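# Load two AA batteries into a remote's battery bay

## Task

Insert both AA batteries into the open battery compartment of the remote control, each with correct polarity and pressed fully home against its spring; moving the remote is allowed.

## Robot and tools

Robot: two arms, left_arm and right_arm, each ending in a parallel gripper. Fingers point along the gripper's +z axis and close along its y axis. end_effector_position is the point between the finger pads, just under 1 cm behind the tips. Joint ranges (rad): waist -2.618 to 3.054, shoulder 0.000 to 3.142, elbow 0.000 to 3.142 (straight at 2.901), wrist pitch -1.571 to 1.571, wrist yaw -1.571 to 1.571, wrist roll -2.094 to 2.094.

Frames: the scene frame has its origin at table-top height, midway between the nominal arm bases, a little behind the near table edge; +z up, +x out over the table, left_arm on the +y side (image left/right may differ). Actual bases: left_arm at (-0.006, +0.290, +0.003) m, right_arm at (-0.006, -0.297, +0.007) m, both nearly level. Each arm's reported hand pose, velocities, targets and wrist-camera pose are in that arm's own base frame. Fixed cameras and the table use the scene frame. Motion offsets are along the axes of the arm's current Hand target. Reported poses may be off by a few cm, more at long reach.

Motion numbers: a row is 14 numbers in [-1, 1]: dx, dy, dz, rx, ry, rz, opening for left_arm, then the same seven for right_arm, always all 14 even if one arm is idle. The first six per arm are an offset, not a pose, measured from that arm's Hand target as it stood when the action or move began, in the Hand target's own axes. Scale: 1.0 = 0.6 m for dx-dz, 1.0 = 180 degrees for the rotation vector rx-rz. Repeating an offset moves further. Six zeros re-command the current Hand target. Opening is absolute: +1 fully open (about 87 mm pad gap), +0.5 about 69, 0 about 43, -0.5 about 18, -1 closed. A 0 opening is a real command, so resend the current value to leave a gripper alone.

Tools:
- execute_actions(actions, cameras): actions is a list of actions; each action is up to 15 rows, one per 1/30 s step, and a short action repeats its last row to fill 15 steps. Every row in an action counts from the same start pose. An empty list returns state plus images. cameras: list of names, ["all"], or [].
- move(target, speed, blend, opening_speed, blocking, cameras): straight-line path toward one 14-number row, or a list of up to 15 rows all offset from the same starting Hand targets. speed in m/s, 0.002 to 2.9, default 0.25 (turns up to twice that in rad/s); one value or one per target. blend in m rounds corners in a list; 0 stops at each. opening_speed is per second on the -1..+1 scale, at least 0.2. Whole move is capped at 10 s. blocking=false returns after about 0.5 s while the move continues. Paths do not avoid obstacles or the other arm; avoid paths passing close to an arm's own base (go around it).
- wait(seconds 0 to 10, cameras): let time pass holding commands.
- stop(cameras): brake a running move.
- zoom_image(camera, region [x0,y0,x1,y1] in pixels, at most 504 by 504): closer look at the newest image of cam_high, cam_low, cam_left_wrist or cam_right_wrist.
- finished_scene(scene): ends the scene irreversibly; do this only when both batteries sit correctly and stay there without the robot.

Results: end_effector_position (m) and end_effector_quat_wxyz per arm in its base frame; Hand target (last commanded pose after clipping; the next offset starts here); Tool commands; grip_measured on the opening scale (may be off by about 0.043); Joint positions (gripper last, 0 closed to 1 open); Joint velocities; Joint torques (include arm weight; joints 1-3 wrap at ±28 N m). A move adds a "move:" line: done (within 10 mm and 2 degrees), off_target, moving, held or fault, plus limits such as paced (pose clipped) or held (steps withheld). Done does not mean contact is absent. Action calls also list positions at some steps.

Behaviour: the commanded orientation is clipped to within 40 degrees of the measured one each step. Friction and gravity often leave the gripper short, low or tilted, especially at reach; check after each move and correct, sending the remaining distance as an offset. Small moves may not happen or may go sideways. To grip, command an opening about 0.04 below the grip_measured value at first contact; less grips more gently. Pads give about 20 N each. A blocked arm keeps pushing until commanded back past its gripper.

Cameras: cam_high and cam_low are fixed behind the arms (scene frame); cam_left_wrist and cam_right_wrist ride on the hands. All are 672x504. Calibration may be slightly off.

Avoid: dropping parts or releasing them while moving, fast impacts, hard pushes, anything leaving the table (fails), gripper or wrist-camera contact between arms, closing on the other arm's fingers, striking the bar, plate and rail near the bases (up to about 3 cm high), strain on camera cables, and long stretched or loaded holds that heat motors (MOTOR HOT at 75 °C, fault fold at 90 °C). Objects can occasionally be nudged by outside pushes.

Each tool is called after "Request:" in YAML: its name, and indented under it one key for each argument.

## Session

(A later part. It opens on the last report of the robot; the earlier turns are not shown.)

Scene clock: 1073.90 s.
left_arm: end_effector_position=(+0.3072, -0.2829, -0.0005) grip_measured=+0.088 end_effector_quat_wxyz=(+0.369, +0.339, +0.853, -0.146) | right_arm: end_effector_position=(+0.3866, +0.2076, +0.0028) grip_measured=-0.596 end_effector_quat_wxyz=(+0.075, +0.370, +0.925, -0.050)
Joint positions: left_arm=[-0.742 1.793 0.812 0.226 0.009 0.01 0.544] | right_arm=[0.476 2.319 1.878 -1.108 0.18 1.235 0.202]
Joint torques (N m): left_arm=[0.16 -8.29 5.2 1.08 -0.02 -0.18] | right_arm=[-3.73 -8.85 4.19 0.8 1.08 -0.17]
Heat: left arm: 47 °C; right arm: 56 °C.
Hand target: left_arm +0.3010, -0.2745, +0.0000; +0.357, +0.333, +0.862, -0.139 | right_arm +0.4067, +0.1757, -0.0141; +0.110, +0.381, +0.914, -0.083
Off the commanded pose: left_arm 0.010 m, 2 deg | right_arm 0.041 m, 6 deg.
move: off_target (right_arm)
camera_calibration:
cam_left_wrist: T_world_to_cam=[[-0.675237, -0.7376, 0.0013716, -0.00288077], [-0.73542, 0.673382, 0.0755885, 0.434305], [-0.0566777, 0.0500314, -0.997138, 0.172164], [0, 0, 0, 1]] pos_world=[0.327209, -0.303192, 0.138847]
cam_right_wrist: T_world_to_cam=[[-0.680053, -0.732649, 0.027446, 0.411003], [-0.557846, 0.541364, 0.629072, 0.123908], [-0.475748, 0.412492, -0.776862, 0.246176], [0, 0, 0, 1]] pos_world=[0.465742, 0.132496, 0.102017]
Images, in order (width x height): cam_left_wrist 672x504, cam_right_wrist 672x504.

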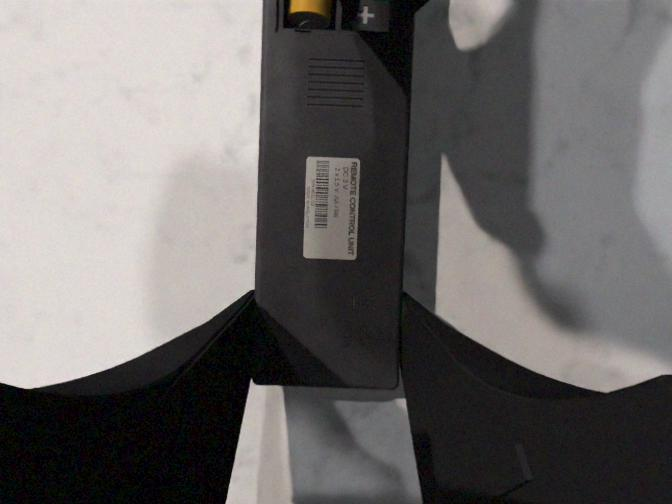

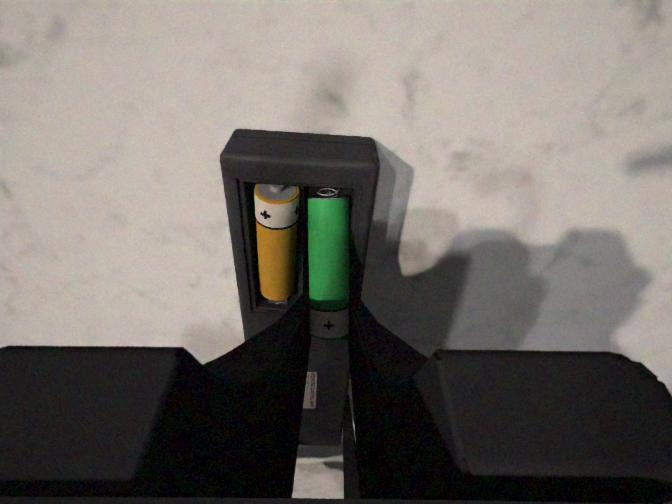

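Request:
move:
  target:
    - [0,0,0,0,0,0,0, 0,0,0,0,0,0,-0.66]
    - [0,0,0,0,0,0,0, -0.03,-0.006,0.025,0,0,0,-0.66]
    - [0,0,0,0,0,0,0, -0.02,-0.006,0.073,0,-0.02,0,-0.66]
  speed: 0.06
  blend: [0,0.004,0]
  cameras: ["cam_right_wrist","cam_left_wrist"]

Request:
zoom_image:
  camera: "cam_right_wrist"
  region: [220, 120, 420, 400]

Request:
zoom_image:
  camera: "cam_left_wrist"
  region: [240, 0, 440, 100]

Scene clock: 1084.03 s.
left_arm: end_effector_position=(+0.3077, -0.2832, -0.0001) grip_measured=+0.088 end_effector_quat_wxyz=(+0.370, +0.339, +0.852, -0.146) | right_arm: end_effector_position=(+0.3875, +0.2052, +0.0000) grip_measured=-0.607 end_effector_quat_wxyz=(+0.066, +0.367, +0.927, -0.022)
Joint positions: left_arm=[-0.742 1.793 0.812 0.229 0.009 0.012 0.544] | right_arm=[0.45 2.287 1.81 -1.036 0.127 1.2 0.196]
Joint torques (N m): left_arm=[0.16 -8.29 5.19 1.07 -0.01 -0.19] | right_arm=[-4.25 -3.81 1.48 1.48 2.06 -0.17]
Heat: left arm: 47 °C; right arm: 55 °C.
Hand target: left_arm +0.3009, -0.2745, +0.0000; +0.357, +0.333, +0.862, -0.139 | right_arm +0.4184, +0.1548, -0.0529; +0.138, +0.378, +0.911, -0.095
Off the commanded pose: left_arm 0.011 m, 2 deg | right_arm 0.079 m, 12 deg.
move: off_target (left_arm, right_arm)
camera_calibration:
cam_left_wrist: T_world_to_cam=[[-0.67598, -0.73692, 0.00020541, -0.00234652], [-0.734949, 0.674191, 0.0729116, 0.434945], [-0.0538685, 0.0491358, -0.997338, 0.171514], [0, 0, 0, 1]] pos_world=[0.327315, -0.303393, 0.139345]
cam_right_wrist: T_world_to_cam=[[-0.672638, -0.739724, -0.0191372, 0.408553], [-0.56562, 0.497305, 0.657847, 0.139549], [-0.477108, 0.453318, -0.752908, 0.237502], [0, 0, 0, 1]] pos_world=[0.467054, 0.125155, 0.0948339]
Images, in order (width x height): cam_left_wrist 672x504, cam_right_wrist 672x504.

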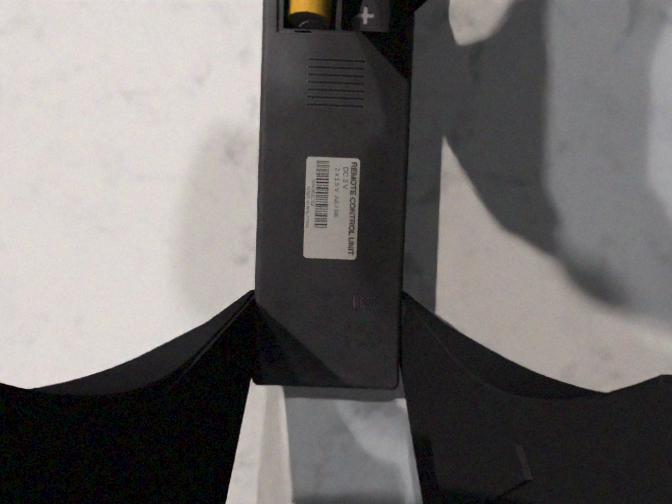

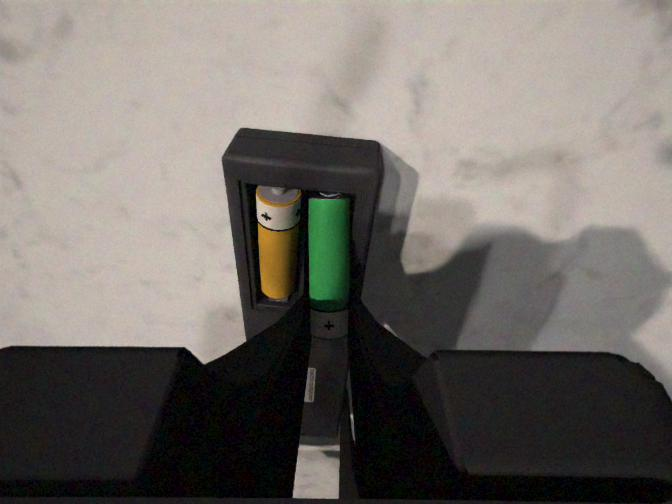

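Scaled by 1.800 from the camera's 672x504 image, which has a finer 960x720 frame.

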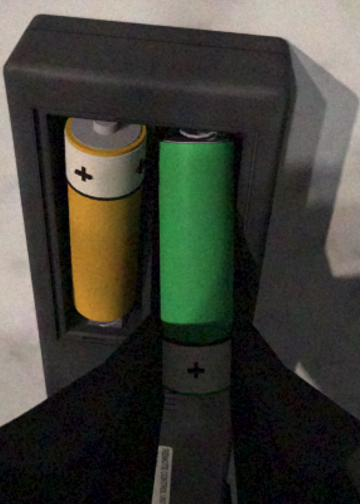

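Scaled by 2.520 from the camera's 672x504 image, which has a finer 960x720 frame.

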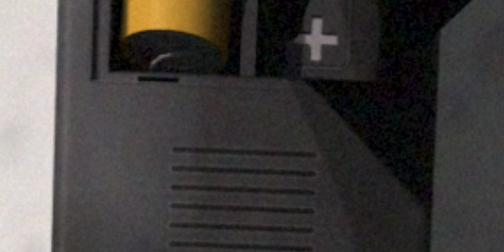

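Request:
move:
  target: [0,0,0,0,0,0,0, 0.060,0.0237,-0.12,0,0.03,0,-0.66]
  speed: 0.06
  cameras: ["cam_right_wrist"]

Request:
zoom_image:
  camera: "cam_right_wrist"
  region: [220, 120, 420, 400]

Scene clock: 1096.80 s.
left_arm: end_effector_position=(+0.3065, -0.2821, -0.0013) grip_measured=+0.088 end_effector_quat_wxyz=(+0.367, +0.340, +0.854, -0.144) | right_arm: end_effector_position=(+0.3829, +0.2138, +0.0033) grip_measured=-0.608 end_effector_quat_wxyz=(+0.075, +0.373, +0.922, -0.065)
Joint positions: left_arm=[-0.742 1.793 0.812 0.221 0.009 0.012 0.544] | right_arm=[0.499 2.342 1.92 -1.153 0.199 1.269 0.196]
Joint torques (N m): left_arm=[0.17 -8.29 5.16 1.13 -0.01 -0.2] | right_arm=[-0.29 -10.59 6.76 0.38 0.67 0.24]
Heat: left arm: 47 °C; right arm: 52 °C.
Hand target: left_arm +0.3009, -0.2745, +0.0000; +0.357, +0.333, +0.862, -0.139 | right_arm +0.3913, +0.2086, +0.0025; +0.095, +0.382, +0.916, -0.077
Off the commanded pose: left_arm 0.010 m, 2 deg | right_arm 0.010 m, 3 deg.
move: off_target (right_arm)
camera_calibration:
cam_right_wrist: T_world_to_cam=[[-0.687447, -0.7243, 0.0529706, 0.414046], [-0.546101, 0.563639, 0.619746, 0.108992], [-0.478739, 0.397116, -0.783012, 0.246649], [0, 0, 0, 1]] pos_world=[0.462235, 0.140513, 0.10365]
Images, in order (width x height): cam_right_wrist 672x504.

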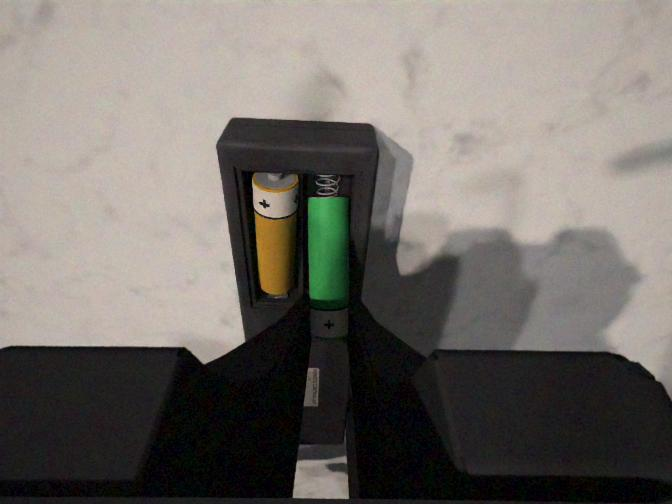

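Scaled by 1.800 from the camera's 672x504 image, which has a finer 960x720 frame.

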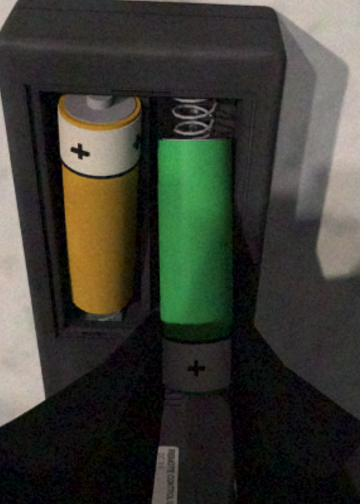

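Request:
move:
  target: [0,0,0,0,0,0,0, 0,0,0,0,0,0,-0.45]
  opening_speed: 0.25
  cameras: ["cam_right_wrist"]

Request:
zoom_image:
  camera: "cam_right_wrist"
  region: [220, 120, 420, 400]

Request:
zoom_image:
  camera: "cam_right_wrist"
  region: [270, 160, 390, 360]

Scene clock: 1108.23 s.
left_arm: end_effector_position=(+0.3064, -0.2821, -0.0014) grip_measured=+0.088 end_effector_quat_wxyz=(+0.367, +0.340, +0.854, -0.144) | right_arm: end_effector_position=(+0.3846, +0.2104, +0.0029) grip_measured=-0.450 end_effector_quat_wxyz=(+0.083, +0.375, +0.921, -0.072)
Joint positions: left_arm=[-0.742 1.793 0.812 0.221 0.009 0.012 0.544] | right_arm=[0.499 2.343 1.92 -1.154 0.22 1.274 0.275]
Joint torques (N m): left_arm=[0.17 -8.32 5.16 1.14 -0.01 -0.2] | right_arm=[-0.36 -10.28 6.84 0.27 0.47 0.16]
Heat: left arm: 47 °C; right arm: 52 °C.
Hand target: left_arm +0.3010, -0.2745, +0.0000; +0.357, +0.333, +0.862, -0.139 | right_arm +0.3913, +0.2086, +0.0024; +0.095, +0.382, +0.916, -0.077
Off the commanded pose: left_arm 0.009 m, 2 deg | right_arm 0.007 m, 2 deg.
move: done
camera_calibration:
cam_right_wrist: T_world_to_cam=[[-0.690844, -0.720472, 0.0604475, 0.41318], [-0.549509, 0.577562, 0.603707, 0.110472], [-0.469866, 0.383851, -0.794912, 0.247887], [0, 0, 0, 1]] pos_world=[0.462622, 0.138728, 0.10538]
Images, in order (width x height): cam_right_wrist 672x504.

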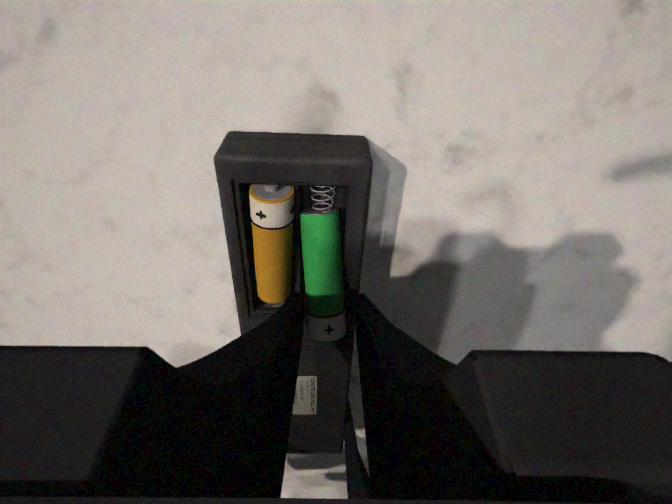

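Scaled by 1.800 from the camera's 672x504 image, which has a finer 960x720 frame.

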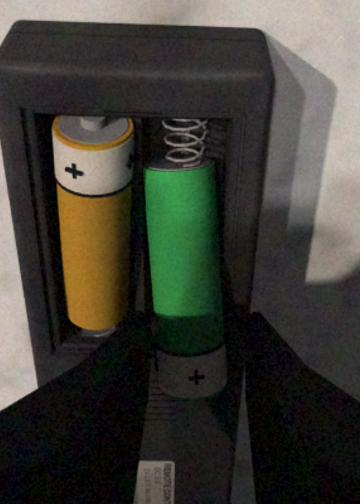

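Scaled by 2.520 from the camera's 672x504 image, which has a finer 960x720 frame.

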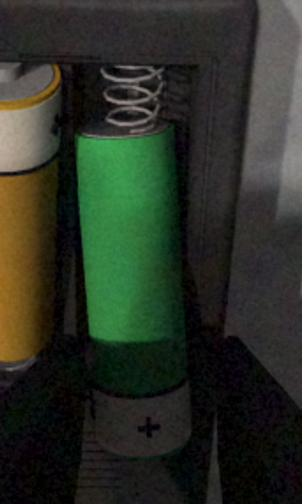

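Request:
move:
  target:
    - [0,0,0,0,0,0,0, 0.012,0.005,-0.018,0,0,0,-0.45]
    - [0,0,0,0,0,0,0, 0.0143,0.0045,-0.0042,0,0,0,-0.45]
  speed: 0.06
  cameras: ["cam_right_wrist"]

Request:
zoom_image:
  camera: "cam_right_wrist"
  region: [220, 120, 420, 400]

Scene clock: 1122.10 s.
left_arm: end_effector_position=(+0.3064, -0.2820, -0.0015) grip_measured=+0.088 end_effector_quat_wxyz=(+0.367, +0.340, +0.854, -0.144) | right_arm: end_effector_position=(+0.3824, +0.2141, +0.0048) grip_measured=-0.450 end_effector_quat_wxyz=(+0.084, +0.376, +0.919, -0.080)
Joint positions: left_arm=[-0.742 1.793 0.812 0.22 0.009 0.012 0.544] | right_arm=[0.513 2.356 1.949 -1.186 0.231 1.293 0.275]
Joint torques (N m): left_arm=[0.17 -8.31 5.18 1.14 0 -0.19] | right_arm=[0.32 -11.47 5.41 0.51 0.42 0.15]
Heat: left arm: 47 °C; right arm: 52 °C.
Hand target: left_arm +0.3009, -0.2745, +0.0000; +0.357, +0.333, +0.862, -0.139 | right_arm +0.3870, +0.2168, +0.0027; +0.095, +0.382, +0.916, -0.077
Off the commanded pose: left_arm 0.009 m, 2 deg | right_arm 0.006 m, 2 deg.
move: done
camera_calibration:
cam_right_wrist: T_world_to_cam=[[-0.693911, -0.71619, 0.0745577, 0.41453], [-0.543974, 0.589244, 0.597398, 0.101409], [-0.471783, 0.373984, -0.798472, 0.24971], [0, 0, 0, 1]] pos_world=[0.46062, 0.14374, 0.107899]
Images, in order (width x height): cam_right_wrist 672x504.

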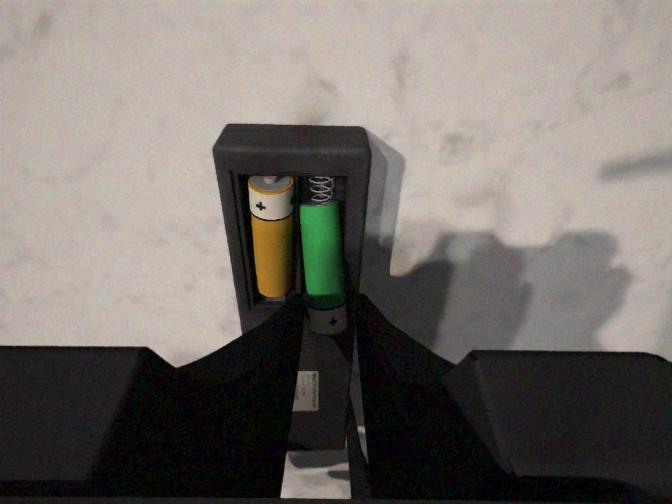

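Scaled by 1.800 from the camera's 672x504 image, which has a finer 960x720 frame.

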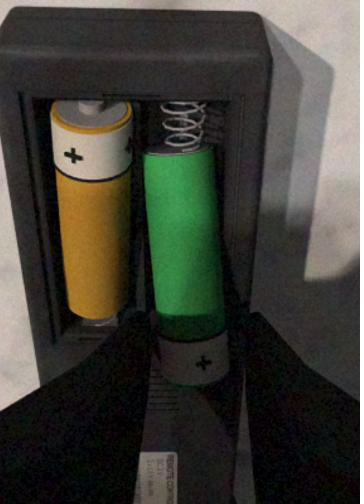

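Request:
zoom_image:
  camera: "cam_right_wrist"
  region: [280, 170, 380, 345]

Scaled by 2.880 from the camera's 672x504 image, which has a finer 960x720 frame.

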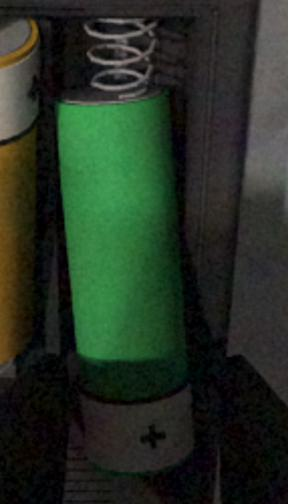

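Request:
move:
  target:
    - [0,0,0,0,0,0,0, 0.010,0.0095,-0.016,0,0,0,-0.45]
    - [0,0,0,0,0,0,0, 0.012,0.0085,-0.002,0,0,0,-0.45]
  speed: 0.06
  cameras: ["cam_right_wrist"]

Request:
zoom_image:
  camera: "cam_right_wrist"
  region: [280, 170, 380, 345]

Scene clock: 1136.00 s.
left_arm: end_effector_position=(+0.3063, -0.2820, -0.0015) grip_measured=+0.088 end_effector_quat_wxyz=(+0.366, +0.340, +0.854, -0.144) | right_arm: end_effector_position=(+0.3817, +0.2227, +0.0048) grip_measured=-0.450 end_effector_quat_wxyz=(+0.086, +0.376, +0.919, -0.081)
Joint positions: left_arm=[-0.742 1.793 0.812 0.22 0.009 0.012 0.544] | right_arm=[0.532 2.372 1.978 -1.202 0.235 1.312 0.275]
Joint torques (N m): left_arm=[0.16 -8.28 5.2 1.14 -0.01 -0.19] | right_arm=[0.25 -11.26 5.01 0.55 0.36 0.25]
Heat: left arm: 47 °C; right arm: 55 °C.
Hand target: left_arm +0.3009, -0.2745, +0.0000; +0.357, +0.333, +0.862, -0.139 | right_arm +0.3855, +0.2256, +0.0017; +0.095, +0.382, +0.916, -0.077
Off the commanded pose: left_arm 0.009 m, 2 deg | right_arm 0.006 m, 1 deg.
move: done
camera_calibration:
cam_right_wrist: T_world_to_cam=[[-0.694042, -0.716127, 0.0739477, 0.42014], [-0.546318, 0.590779, 0.593732, 0.0965006], [-0.468874, 0.371676, -0.801258, 0.245699], [0, 0, 0, 1]] pos_world=[0.459516, 0.152542, 0.108504]
Images, in order (width x height): cam_right_wrist 672x504.

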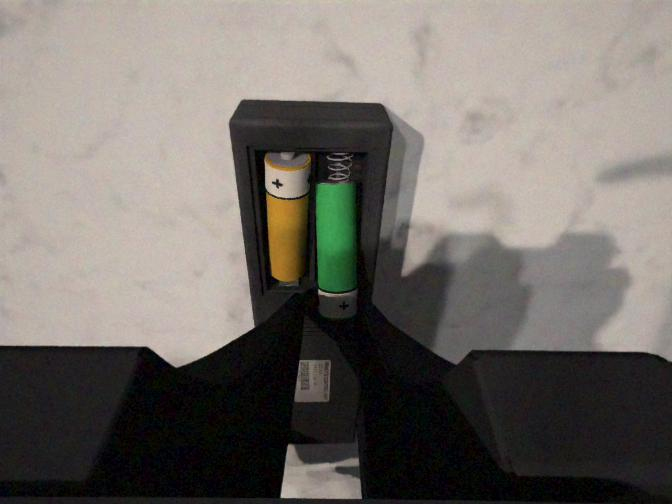

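Scaled by 2.880 from the camera's 672x504 image, which has a finer 960x720 frame.

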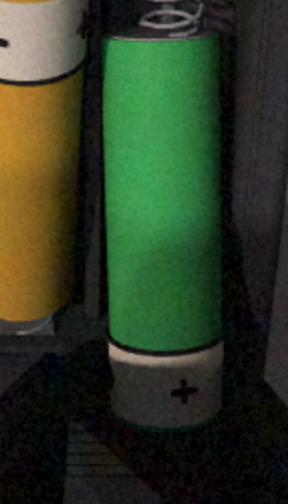

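Request:
move:
  target:
    - [0,0,0,0,0,0,0, -0.003,-0.006,-0.014,0,0,0,-0.45]
    - [0,0,0,0,0,0,0, -0.001,-0.006,-0.0,0,0,0,-0.45]
  speed: 0.06
  cameras: ["cam_right_wrist"]

Request:
zoom_image:
  camera: "cam_right_wrist"
  region: [280, 170, 380, 345]

Scene clock: 1142.60 s.
left_arm: end_effector_position=(+0.3063, -0.2820, -0.0015) grip_measured=+0.088 end_effector_quat_wxyz=(+0.366, +0.340, +0.854, -0.144) | right_arm: end_effector_position=(+0.3807, +0.2221, +0.0033) grip_measured=-0.450 end_effector_quat_wxyz=(+0.086, +0.376, +0.919, -0.081)
Joint positions: left_arm=[-0.742 1.793 0.812 0.22 0.009 0.012 0.544] | right_arm=[0.532 2.369 1.966 -1.194 0.235 1.312 0.275]
Joint torques (N m): left_arm=[0.13 -8.27 5.2 1.14 -0.03 -0.2] | right_arm=[-0.13 -12.27 3.81 0.52 0.32 0.15]
Heat: left arm: 48 °C; right arm: 55 °C.
Hand target: left_arm +0.3010, -0.2745, +0.0000; +0.357, +0.333, +0.862, -0.139 | right_arm +0.3833, +0.2227, +0.0022; +0.095, +0.382, +0.916, -0.077
Off the commanded pose: left_arm 0.009 m, 2 deg | right_arm 0.003 m, 1 deg.
move: done
camera_calibration:
cam_right_wrist: T_world_to_cam=[[-0.69397, -0.716106, 0.0748104, 0.419076], [-0.545881, 0.591047, 0.593866, 0.0970582], [-0.469488, 0.371288, -0.801079, 0.244539], [0, 0, 0, 1]] pos_world=[0.458617, 0.151943, 0.106905]
Images, in order (width x height): cam_right_wrist 672x504.

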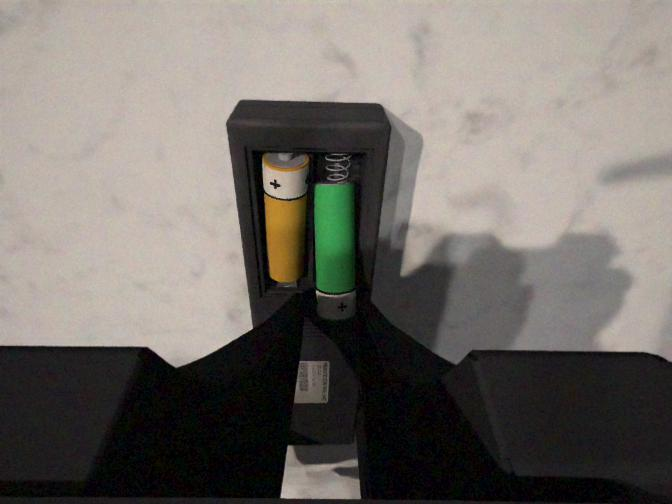

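Scaled by 2.880 from the camera's 672x504 image, which has a finer 960x720 frame.

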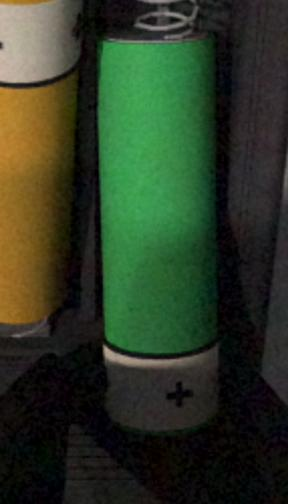

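Request:
move:
  target:
    - [0,0,0,0,0,0,0, -0.002,-0.008,-0.016,0,0,0,-0.45]
    - [0,0,0,0,0,0,0, 0.0,-0.008,-0.003,0,0,0,-0.45]
  speed: 0.06
  cameras: ["cam_right_wrist"]

Request:
zoom_image:
  camera: "cam_right_wrist"
  region: [280, 170, 380, 345]

Scene clock: 1147.53 s.
left_arm: end_effector_position=(+0.3063, -0.2820, -0.0015) grip_measured=+0.088 end_effector_quat_wxyz=(+0.366, +0.340, +0.854, -0.144) | right_arm: end_effector_position=(+0.3802, +0.2218, +0.0031) grip_measured=-0.450 end_effector_quat_wxyz=(+0.090, +0.377, +0.919, -0.075)
Joint positions: left_arm=[-0.742 1.793 0.812 0.22 0.009 0.012 0.544] | right_arm=[0.532 2.35 1.934 -1.166 0.235 1.312 0.275]
Joint torques (N m): left_arm=[0.13 -8.25 5.23 1.14 -0.02 -0.2] | right_arm=[-0.14 -12.97 3.96 0.43 0.33 0.14]
Heat: left arm: 48 °C; right arm: 56 °C.
Hand target: left_arm +0.3010, -0.2745, +0.0000; +0.357, +0.333, +0.862, -0.139 | right_arm +0.3797, +0.2197, +0.0042; +0.095, +0.382, +0.916, -0.077
Off the commanded pose: left_arm 0.009 m, 2 deg | right_arm 0.002 m, 1 deg.
move: done
camera_calibration:
cam_right_wrist: T_world_to_cam=[[-0.695281, -0.71611, 0.0614052, 0.419112], [-0.552598, 0.587239, 0.591427, 0.100393], [-0.459587, 0.377276, -0.804017, 0.239188], [0, 0, 0, 1]] pos_world=[0.456805, 0.150936, 0.1072]
Images, in order (width x height): cam_right_wrist 672x504.

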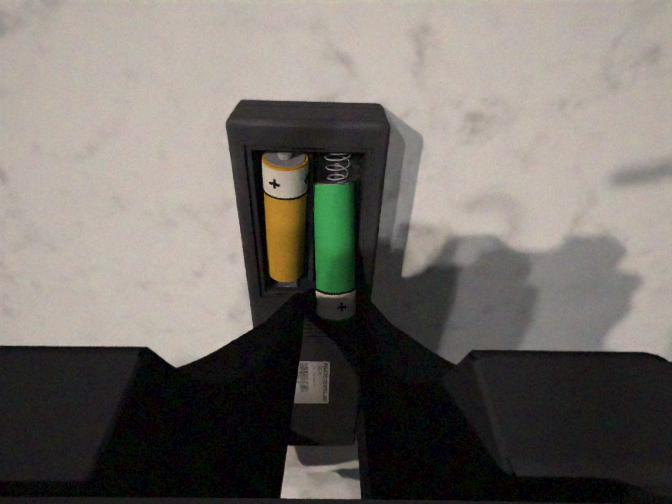

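Scaled by 2.880 from the camera's 672x504 image, which has a finer 960x720 frame.

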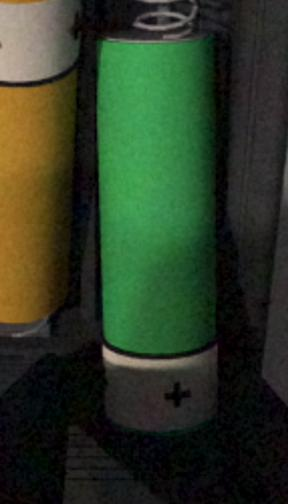

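Request:
move:
  target:
    - [0,0,0,0,0,0,0, -0.002,-0.010,-0.012,0,0,0,-0.45]
    - [0,0,0,0,0,0,0, 0.001,-0.008,-0.003,0,0,0,-0.45]
  speed: 0.06
  cameras: ["cam_right_wrist"]

Request:
zoom_image:
  camera: "cam_right_wrist"
  region: [280, 170, 380, 345]

Scene clock: 1151.53 s.
left_arm: end_effector_position=(+0.3063, -0.2820, -0.0015) grip_measured=+0.088 end_effector_quat_wxyz=(+0.366, +0.340, +0.854, -0.144) | right_arm: end_effector_position=(+0.3777, +0.2203, +0.0034) grip_measured=-0.450 end_effector_quat_wxyz=(+0.091, +0.377, +0.919, -0.073)
Joint positions: left_arm=[-0.742 1.793 0.812 0.22 0.009 0.012 0.544] | right_arm=[0.532 2.331 1.901 -1.148 0.235 1.312 0.275]
Joint torques (N m): left_arm=[0.14 -8.27 5.19 1.14 -0.01 -0.2] | right_arm=[-0.02 -12.86 3.99 0.46 0.34 0.1]
Heat: left arm: 48 °C; right arm: 57 °C.
Hand target: left_arm +0.3010, -0.2745, +0.0000; +0.357, +0.333, +0.862, -0.139 | right_arm +0.3757, +0.2172, +0.0063; +0.095, +0.382, +0.916, -0.077
Off the commanded pose: left_arm 0.009 m, 2 deg | right_arm 0.005 m, 1 deg.
move: done
camera_calibration:
cam_right_wrist: T_world_to_cam=[[-0.695561, -0.71626, 0.0562601, 0.416406], [-0.555316, 0.585647, 0.590459, 0.101072], [-0.455871, 0.379458, -0.805105, 0.236993], [0, 0, 0, 1]] pos_world=[0.453801, 0.149134, 0.107698]
Images, in order (width x height): cam_right_wrist 672x504.

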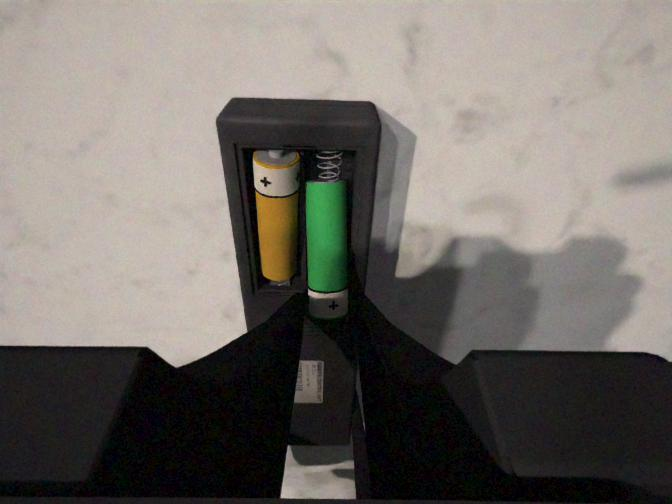

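Scaled by 2.880 from the camera's 672x504 image, which has a finer 960x720 frame.

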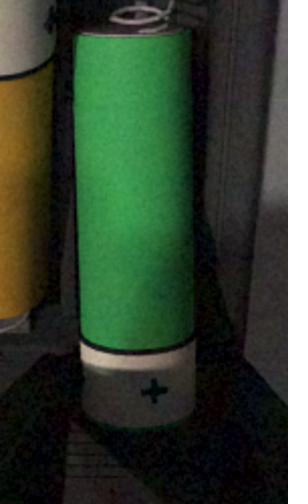

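Request:
move:
  target: [0,0,0,0,0,0,0, 0,0.002,0,0,0,0,-0.67]
  opening_speed: 0.3
  cameras: ["cam_right_wrist"]

Request:
zoom_image:
  camera: "cam_right_wrist"
  region: [280, 170, 380, 345]

Scene clock: 1155.40 s.
left_arm: end_effector_position=(+0.3063, -0.2820, -0.0015) grip_measured=+0.088 end_effector_quat_wxyz=(+0.366, +0.340, +0.854, -0.144) | right_arm: end_effector_position=(+0.3795, +0.2214, +0.0033) grip_measured=-0.617 end_effector_quat_wxyz=(+0.094, +0.378, +0.918, -0.070)
Joint positions: left_arm=[-0.742 1.793 0.812 0.22 0.009 0.012 0.544] | right_arm=[0.532 2.331 1.901 -1.14 0.235 1.314 0.191]
Joint torques (N m): left_arm=[0.18 -8.29 5.2 1.15 -0.02 -0.2] | right_arm=[-0.23 -12.41 4.67 0.22 0.32 0.1]
Heat: left arm: 48 °C; right arm: 57 °C.
Hand target: left_arm +0.3010, -0.2745, +0.0000; +0.357, +0.333, +0.862, -0.139 | right_arm +0.3766, +0.2180, +0.0062; +0.095, +0.382, +0.916, -0.077
Off the commanded pose: left_arm 0.009 m, 2 deg | right_arm 0.005 m, 1 deg.
move: done
camera_calibration:
cam_right_wrist: T_world_to_cam=[[-0.696743, -0.715695, 0.0482708, 0.418831], [-0.558874, 0.583795, 0.588935, 0.103276], [-0.449678, 0.383358, -0.806738, 0.234073], [0, 0, 0, 1]] pos_world=[0.454793, 0.14973, 0.107795]
Images, in order (width x height): cam_right_wrist 672x504.

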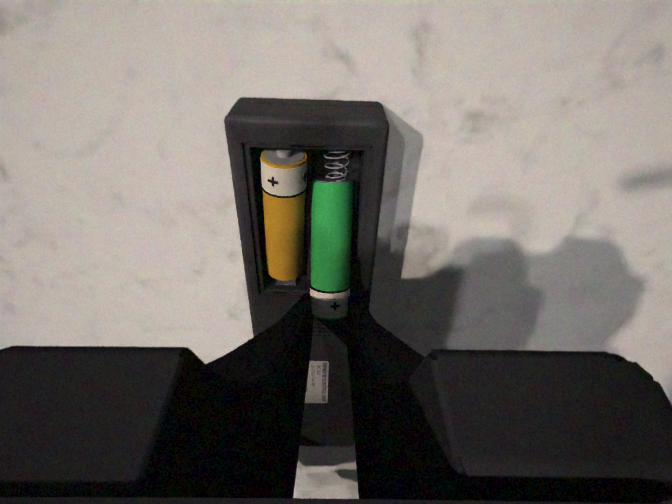

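Scaled by 2.880 from the camera's 672x504 image, which has a finer 960x720 frame.

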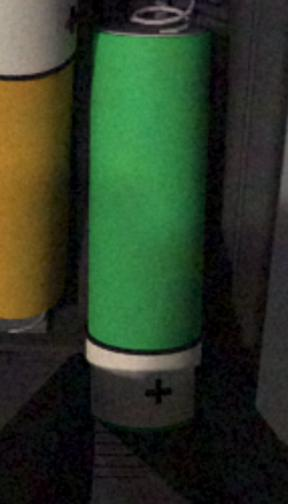

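Request:
move:
  target: [0,0,0,0,0,0,0, -0.090,-0.003,0.085,0,-0.035,0,-0.67]
  speed: 0.08
  cameras: ["cam_right_wrist","cam_left_wrist"]

Request:
zoom_image:
  camera: "cam_right_wrist"
  region: [280, 170, 380, 345]

Request:
zoom_image:
  camera: "cam_left_wrist"
  region: [240, 0, 440, 100]

Scene clock: 1162.67 s.
left_arm: end_effector_position=(+0.3064, -0.2821, -0.0014) grip_measured=+0.087 end_effector_quat_wxyz=(+0.367, +0.339, +0.854, -0.145) | right_arm: end_effector_position=(+0.3827, +0.2171, +0.0007) grip_measured=-0.616 end_effector_quat_wxyz=(+0.074, +0.370, +0.925, -0.049)
Joint positions: left_arm=[-0.742 1.793 0.812 0.221 0.009 0.011 0.544] | right_arm=[0.497 2.325 1.88 -1.106 0.176 1.257 0.192]
Joint torques (N m): left_arm=[0.16 -8.29 5.19 1.13 -0.02 -0.19] | right_arm=[-5.09 -7.38 2.7 1.31 1.72 -0.38]
Heat: left arm: 48 °C; right arm: 57 °C.
Hand target: left_arm +0.3009, -0.2745, +0.0000; +0.357, +0.333, +0.862, -0.139 | right_arm +0.4185, +0.1687, -0.0306; +0.145, +0.377, +0.909, -0.098
Off the commanded pose: left_arm 0.009 m, 2 deg | right_arm 0.068 m, 10 deg.
move: off_target (right_arm)
camera_calibration:
cam_left_wrist: T_world_to_cam=[[-0.675615, -0.737254, 0.000801504, -0.00269931], [-0.73477, 0.673428, 0.0812892, 0.433106], [-0.0604706, 0.0543313, -0.99669, 0.173533], [0, 0, 0, 1]] pos_world=[0.326903, -0.303084, 0.137753]
cam_right_wrist: T_world_to_cam=[[-0.680325, -0.732488, 0.0249017, 0.415508], [-0.557032, 0.538848, 0.631948, 0.118135], [-0.476312, 0.416059, -0.774611, 0.2382], [0, 0, 0, 1]] pos_world=[0.461943, 0.141593, 0.0995106]
Images, in order (width x height): cam_left_wrist 672x504, cam_right_wrist 672x504.

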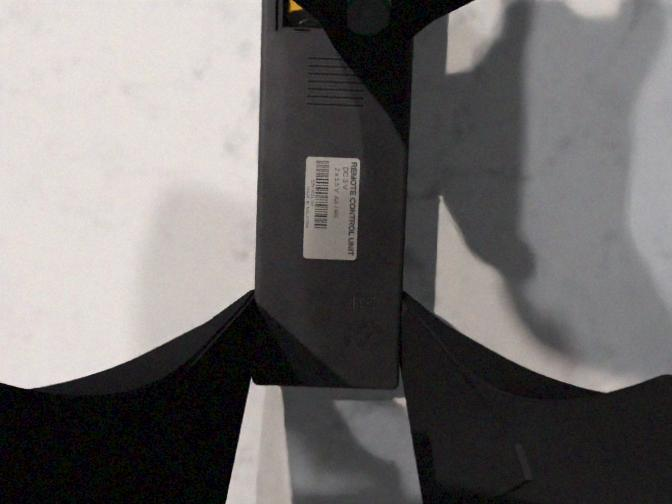

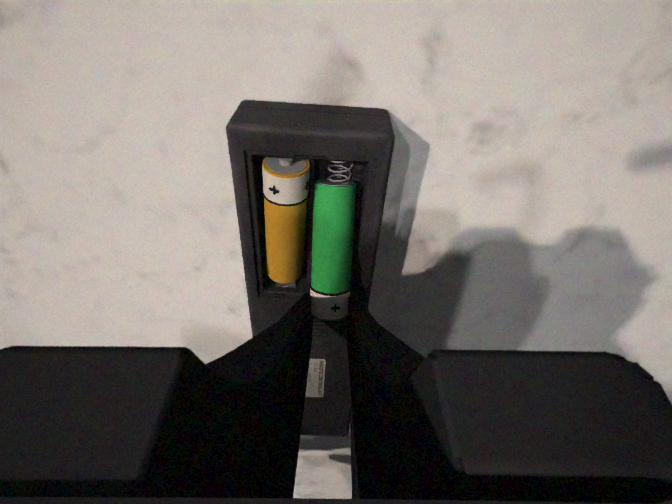

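Scaled by 2.880 from the camera's 672x504 image, which has a finer 960x720 frame.

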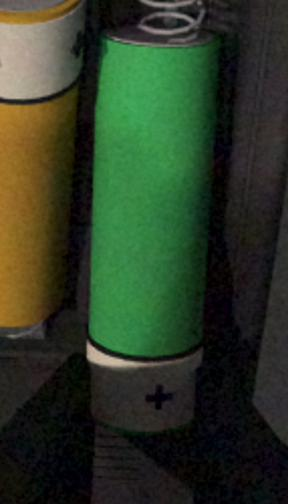

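Scaled by 2.520 from the camera's 672x504 image, which has a finer 960x720 frame.

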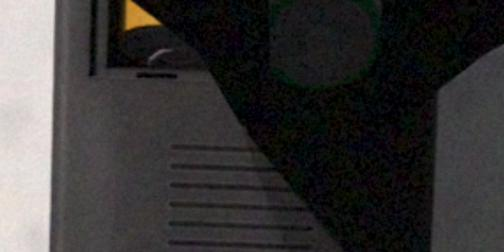

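Request:
move:
  target: [0,0,0,0,0,0,0, -0.05,-0.003,0.02,0,0,0,-0.68]
  speed: 0.08
  cameras: ["cam_right_wrist","cam_left_wrist"]

Request:
zoom_image:
  camera: "cam_right_wrist"
  region: [280, 170, 380, 345]

Request:
zoom_image:
  camera: "cam_left_wrist"
  region: [240, 0, 440, 100]

Scene clock: 1167.40 s.
left_arm: end_effector_position=(+0.3086, -0.2840, +0.0008) grip_measured=+0.087 end_effector_quat_wxyz=(+0.373, +0.338, +0.851, -0.147) | right_arm: end_effector_position=(+0.3886, +0.2086, +0.0016) grip_measured=-0.617 end_effector_quat_wxyz=(+0.049, +0.360, +0.931, -0.027)
Joint positions: left_arm=[-0.742 1.793 0.812 0.235 0.008 0.011 0.544] | right_arm=[0.449 2.332 1.892 -1.104 0.109 1.186 0.192]
Joint torques (N m): left_arm=[0.14 -8.29 5.2 1.02 0 -0.19] | right_arm=[-6.8 -6.31 4.82 1.25 2.22 -0.4]
Heat: left arm: 48 °C; right arm: 56 °C.
Hand target: left_arm +0.3010, -0.2745, +0.0000; +0.357, +0.333, +0.862, -0.139 | right_arm +0.4395, +0.1444, -0.0317; +0.145, +0.377, +0.910, -0.098
Off the commanded pose: left_arm 0.012 m, 2 deg | right_arm 0.089 m, 14 deg.
move: off_target (left_arm, right_arm)
camera_calibration:
cam_left_wrist: T_world_to_cam=[[-0.675207, -0.737629, 0.000266472, -0.00276931], [-0.735967, 0.67371, 0.0668365, 0.436272], [-0.04948, 0.0449323, -0.997764, 0.169977], [0, 0, 0, 1]] pos_world=[0.327622, -0.303601, 0.140439]
cam_right_wrist: T_world_to_cam=[[-0.662494, -0.749056, 0.00417475, 0.409753], [-0.548224, 0.488654, 0.678725, 0.132378], [-0.510443, 0.447363, -0.73438, 0.251877], [0, 0, 0, 1]] pos_world=[0.4726, 0.12956, 0.0934147]
Images, in order (width x height): cam_left_wrist 672x504, cam_right_wrist 672x504.

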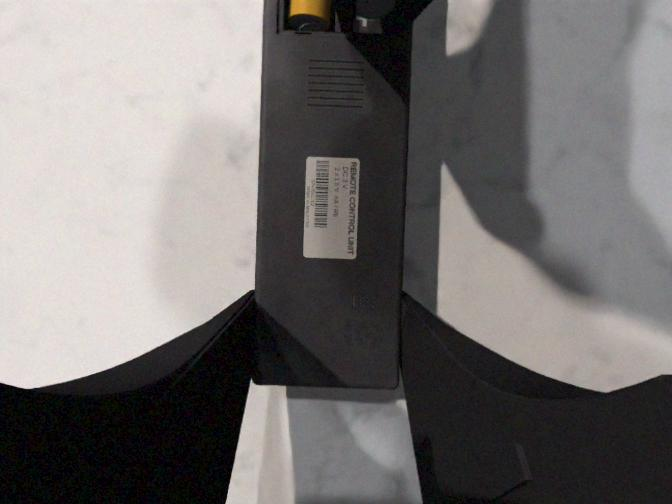

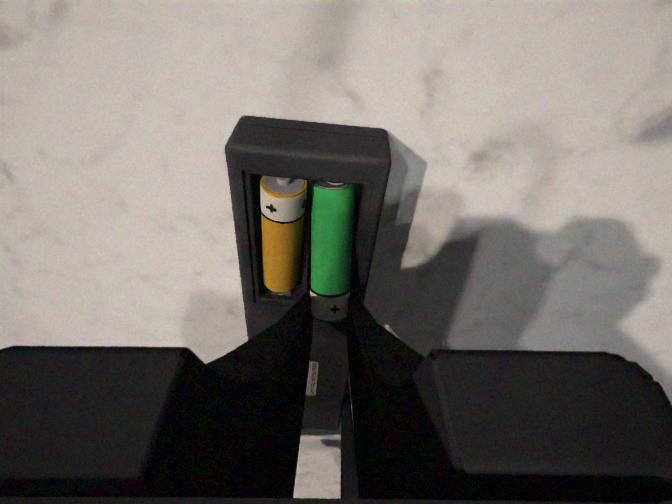

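Scaled by 2.880 from the camera's 672x504 image, which has a finer 960x720 frame.

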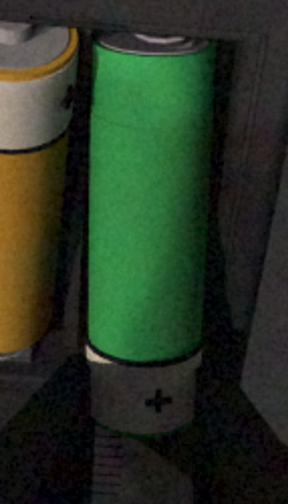

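Scaled by 2.520 from the camera's 672x504 image, which has a finer 960x720 frame.

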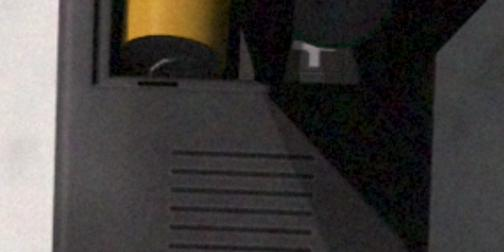

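Request:
move:
  target: [0,0,0,0,0,0,0, 0.012,-0.003,0.065,0,-0.01,0,-0.68]
  speed: 0.08
  cameras: ["cam_right_wrist","cam_left_wrist"]

Request:
zoom_image:
  camera: "cam_right_wrist"
  region: [280, 170, 380, 345]

Request:
zoom_image:
  camera: "cam_left_wrist"
  region: [240, 0, 440, 100]

Scene clock: 1172.37 s.
left_arm: end_effector_position=(+0.3087, -0.2840, +0.0009) grip_measured=+0.087 end_effector_quat_wxyz=(+0.373, +0.338, +0.851, -0.147) | right_arm: end_effector_position=(+0.3882, +0.2080, -0.0007) grip_measured=-0.616 end_effector_quat_wxyz=(+0.049, +0.360, +0.931, -0.017)
Joint positions: left_arm=[-0.742 1.793 0.812 0.235 0.008 0.011 0.544] | right_arm=[0.443 2.315 1.853 -1.065 0.095 1.179 0.192]
Joint torques (N m): left_arm=[0.14 -8.31 5.18 1.02 -0.01 -0.19] | right_arm=[-6.32 -2.17 0.98 1.85 2.59 -0.36]
Heat: left arm: 48 °C; right arm: 54 °C.
Hand target: left_arm +0.3009, -0.2745, +0.0000; +0.357, +0.333, +0.862, -0.139 | right_arm +0.4410, +0.1366, -0.0704; +0.160, +0.375, +0.907, -0.104
Off the commanded pose: left_arm 0.012 m, 2 deg | right_arm 0.113 m, 16 deg.
move: off_target (left_arm, right_arm)
camera_calibration:
cam_left_wrist: T_world_to_cam=[[-0.675206, -0.737629, 0.00028527, -0.00277247], [-0.735988, 0.673729, 0.0664143, 0.436338], [-0.0491813, 0.0446334, -0.997792, 0.169892], [0, 0, 0, 1]] pos_world=[0.327623, -0.303601, 0.140538]
cam_right_wrist: T_world_to_cam=[[-0.661286, -0.749976, -0.015412, 0.408824], [-0.554185, 0.474595, 0.683841, 0.139293], [-0.50555, 0.460755, -0.729468, 0.245581], [0, 0, 0, 1]] pos_world=[0.471697, 0.127347, 0.0901905]
Images, in order (width x height): cam_left_wrist 672x504, cam_right_wrist 672x504.

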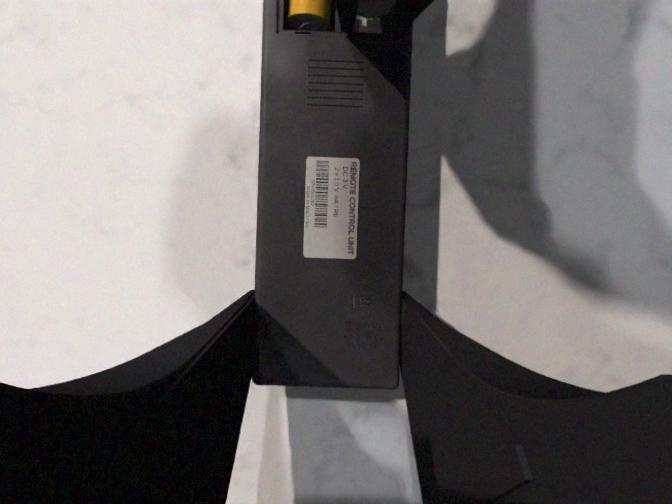

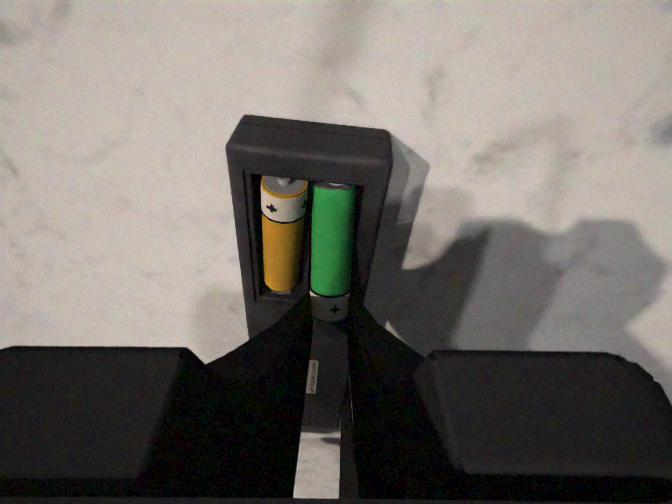

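Scaled by 2.880 from the camera's 672x504 image, which has a finer 960x720 frame.

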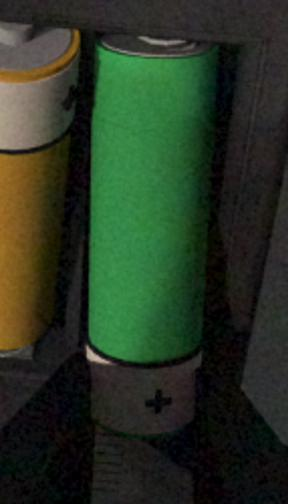

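Scaled by 2.520 from the camera's 672x504 image, which has a finer 960x720 frame.

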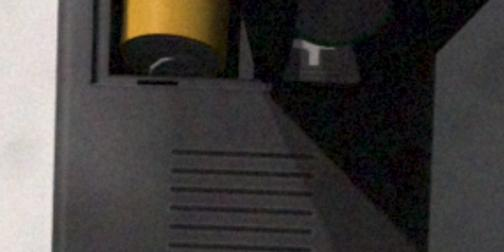

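Request:
move:
  target: [0,0,0,0,0,0,0, 0.055,0,0.012,0,0,0,-0.68]
  speed: 0.08
  cameras: ["cam_left_wrist"]

Request:
zoom_image:
  camera: "cam_left_wrist"
  region: [240, 0, 440, 100]

Scene clock: 1181.60 s.
left_arm: end_effector_position=(+0.3083, -0.2835, +0.0004) grip_measured=+0.087 end_effector_quat_wxyz=(+0.372, +0.338, +0.852, -0.146) | right_arm: end_effector_position=(+0.3854, +0.2087, -0.0041) grip_measured=-0.616 end_effector_quat_wxyz=(+0.066, +0.360, +0.931, -0.006)
Joint positions: left_arm=[-0.742 1.793 0.812 0.232 0.007 0.01 0.543] | right_arm=[0.451 2.269 1.761 -0.981 0.106 1.185 0.192]
Joint torques (N m): left_arm=[0.17 -8.29 5.18 1.03 0 -0.18] | right_arm=[-3.03 0.49 -0.09 1.95 2.43 0.01]
Heat: left arm: 48 °C; right arm: 51 °C.
Hand target: left_arm +0.3009, -0.2745, +0.0000; +0.357, +0.333, +0.862, -0.139 | right_arm +0.4205, +0.1558, -0.0893; +0.160, +0.375, +0.907, -0.104
Off the commanded pose: left_arm 0.012 m, 2 deg | right_arm 0.106 m, 16 deg.
move: off_target (left_arm, right_arm)
camera_calibration:
cam_left_wrist: T_world_to_cam=[[-0.674412, -0.738356, 0.000353837, -0.00311619], [-0.736537, 0.672784, 0.0698204, 0.435659], [-0.0517903, 0.0468271, -0.99756, 0.170675], [0, 0, 0, 1]] pos_world=[0.327617, -0.303398, 0.139842]
Images, in order (width x height): cam_left_wrist 672x504.

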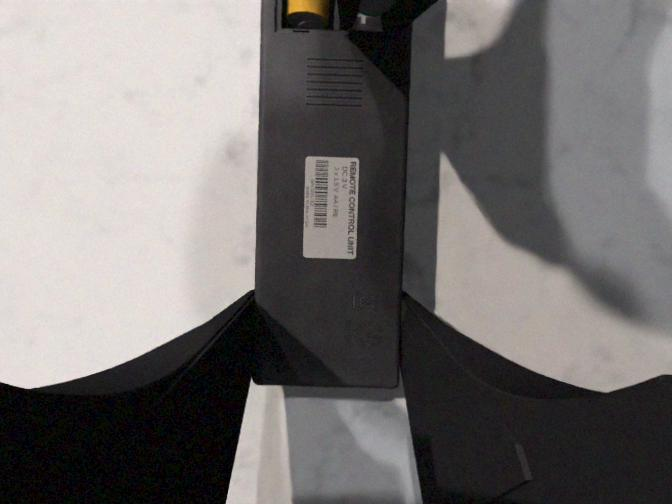

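Scaled by 2.520 from the camera's 672x504 image, which has a finer 960x720 frame.

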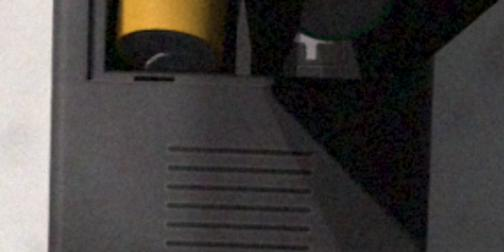

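Request:
move:
  target: [0,0,0,0,0,0,0, 0.04,0,0.008,0,0,0,-0.68]
  speed: 0.08
  cameras: ["cam_left_wrist","cam_right_wrist"]

Request:
zoom_image:
  camera: "cam_left_wrist"
  region: [240, 0, 440, 100]

Request:
zoom_image:
  camera: "cam_right_wrist"
  region: [220, 120, 420, 400]

Scene clock: 1186.40 s.
left_arm: end_effector_position=(+0.3075, -0.2830, -0.0003) grip_measured=+0.087 end_effector_quat_wxyz=(+0.370, +0.337, +0.854, -0.146) | right_arm: end_effector_position=(+0.3839, +0.2105, -0.0047) grip_measured=-0.616 end_effector_quat_wxyz=(+0.109, +0.358, +0.927, -0.018)
Joint positions: left_arm=[-0.742 1.793 0.812 0.228 0.007 0.007 0.543] | right_arm=[0.489 2.228 1.691 -0.917 0.188 1.216 0.192]
Joint torques (N m): left_arm=[0.16 -8.31 5.22 1.07 -0.01 -0.16] | right_arm=[-2.28 3.3 -1.81 2.07 1.79 0.27]
Heat: left arm: 48 °C; right arm: 50 °C.
Hand target: left_arm +0.3009, -0.2745, +0.0000; +0.357, +0.333, +0.862, -0.139 | right_arm +0.4054, +0.1698, -0.1025; +0.160, +0.375, +0.907, -0.104
Off the commanded pose: left_arm 0.011 m, 2 deg | right_arm 0.108 m, 12 deg.
move: off_target (left_arm, right_arm)
camera_calibration:
cam_left_wrist: T_world_to_cam=[[-0.672706, -0.739905, 0.00285178, -0.00420326], [-0.737734, 0.671017, 0.0740599, 0.434697], [-0.0567109, 0.0477167, -0.99725, 0.171799], [0, 0, 0, 1]] pos_world=[0.327606, -0.302997, 0.139145]
cam_right_wrist: T_world_to_cam=[[-0.655794, -0.752931, -0.0550399, 0.406169], [-0.626412, 0.502006, 0.596321, 0.160073], [-0.421358, 0.425541, -0.800857, 0.214027], [0, 0, 0, 1]] pos_world=[0.456817, 0.134382, 0.0983056]
Images, in order (width x height): cam_left_wrist 672x504, cam_right_wrist 672x504.

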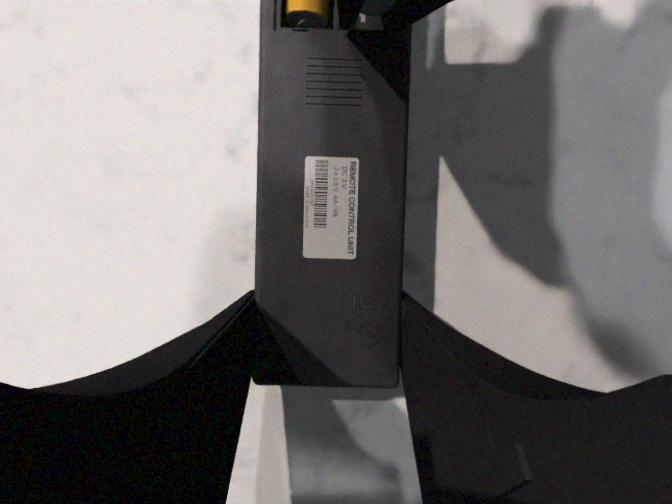

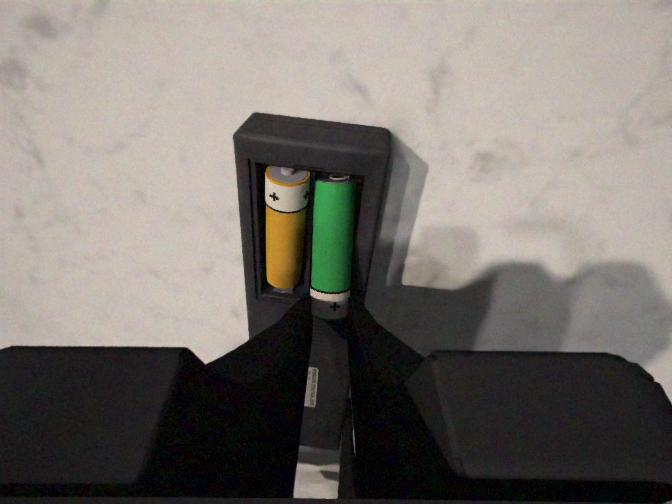

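Scaled by 2.520 from the camera's 672x504 image, which has a finer 960x720 frame.

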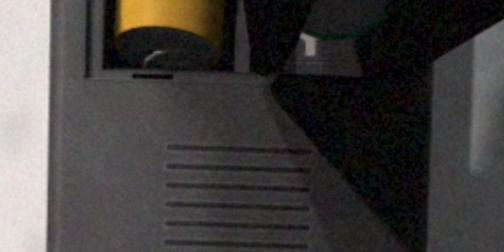

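Scaled by 1.800 from the camera's 672x504 image, which has a finer 960x720 frame.

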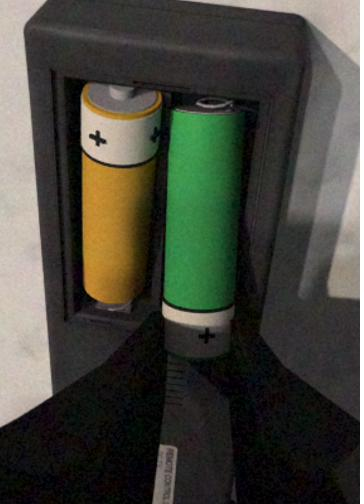

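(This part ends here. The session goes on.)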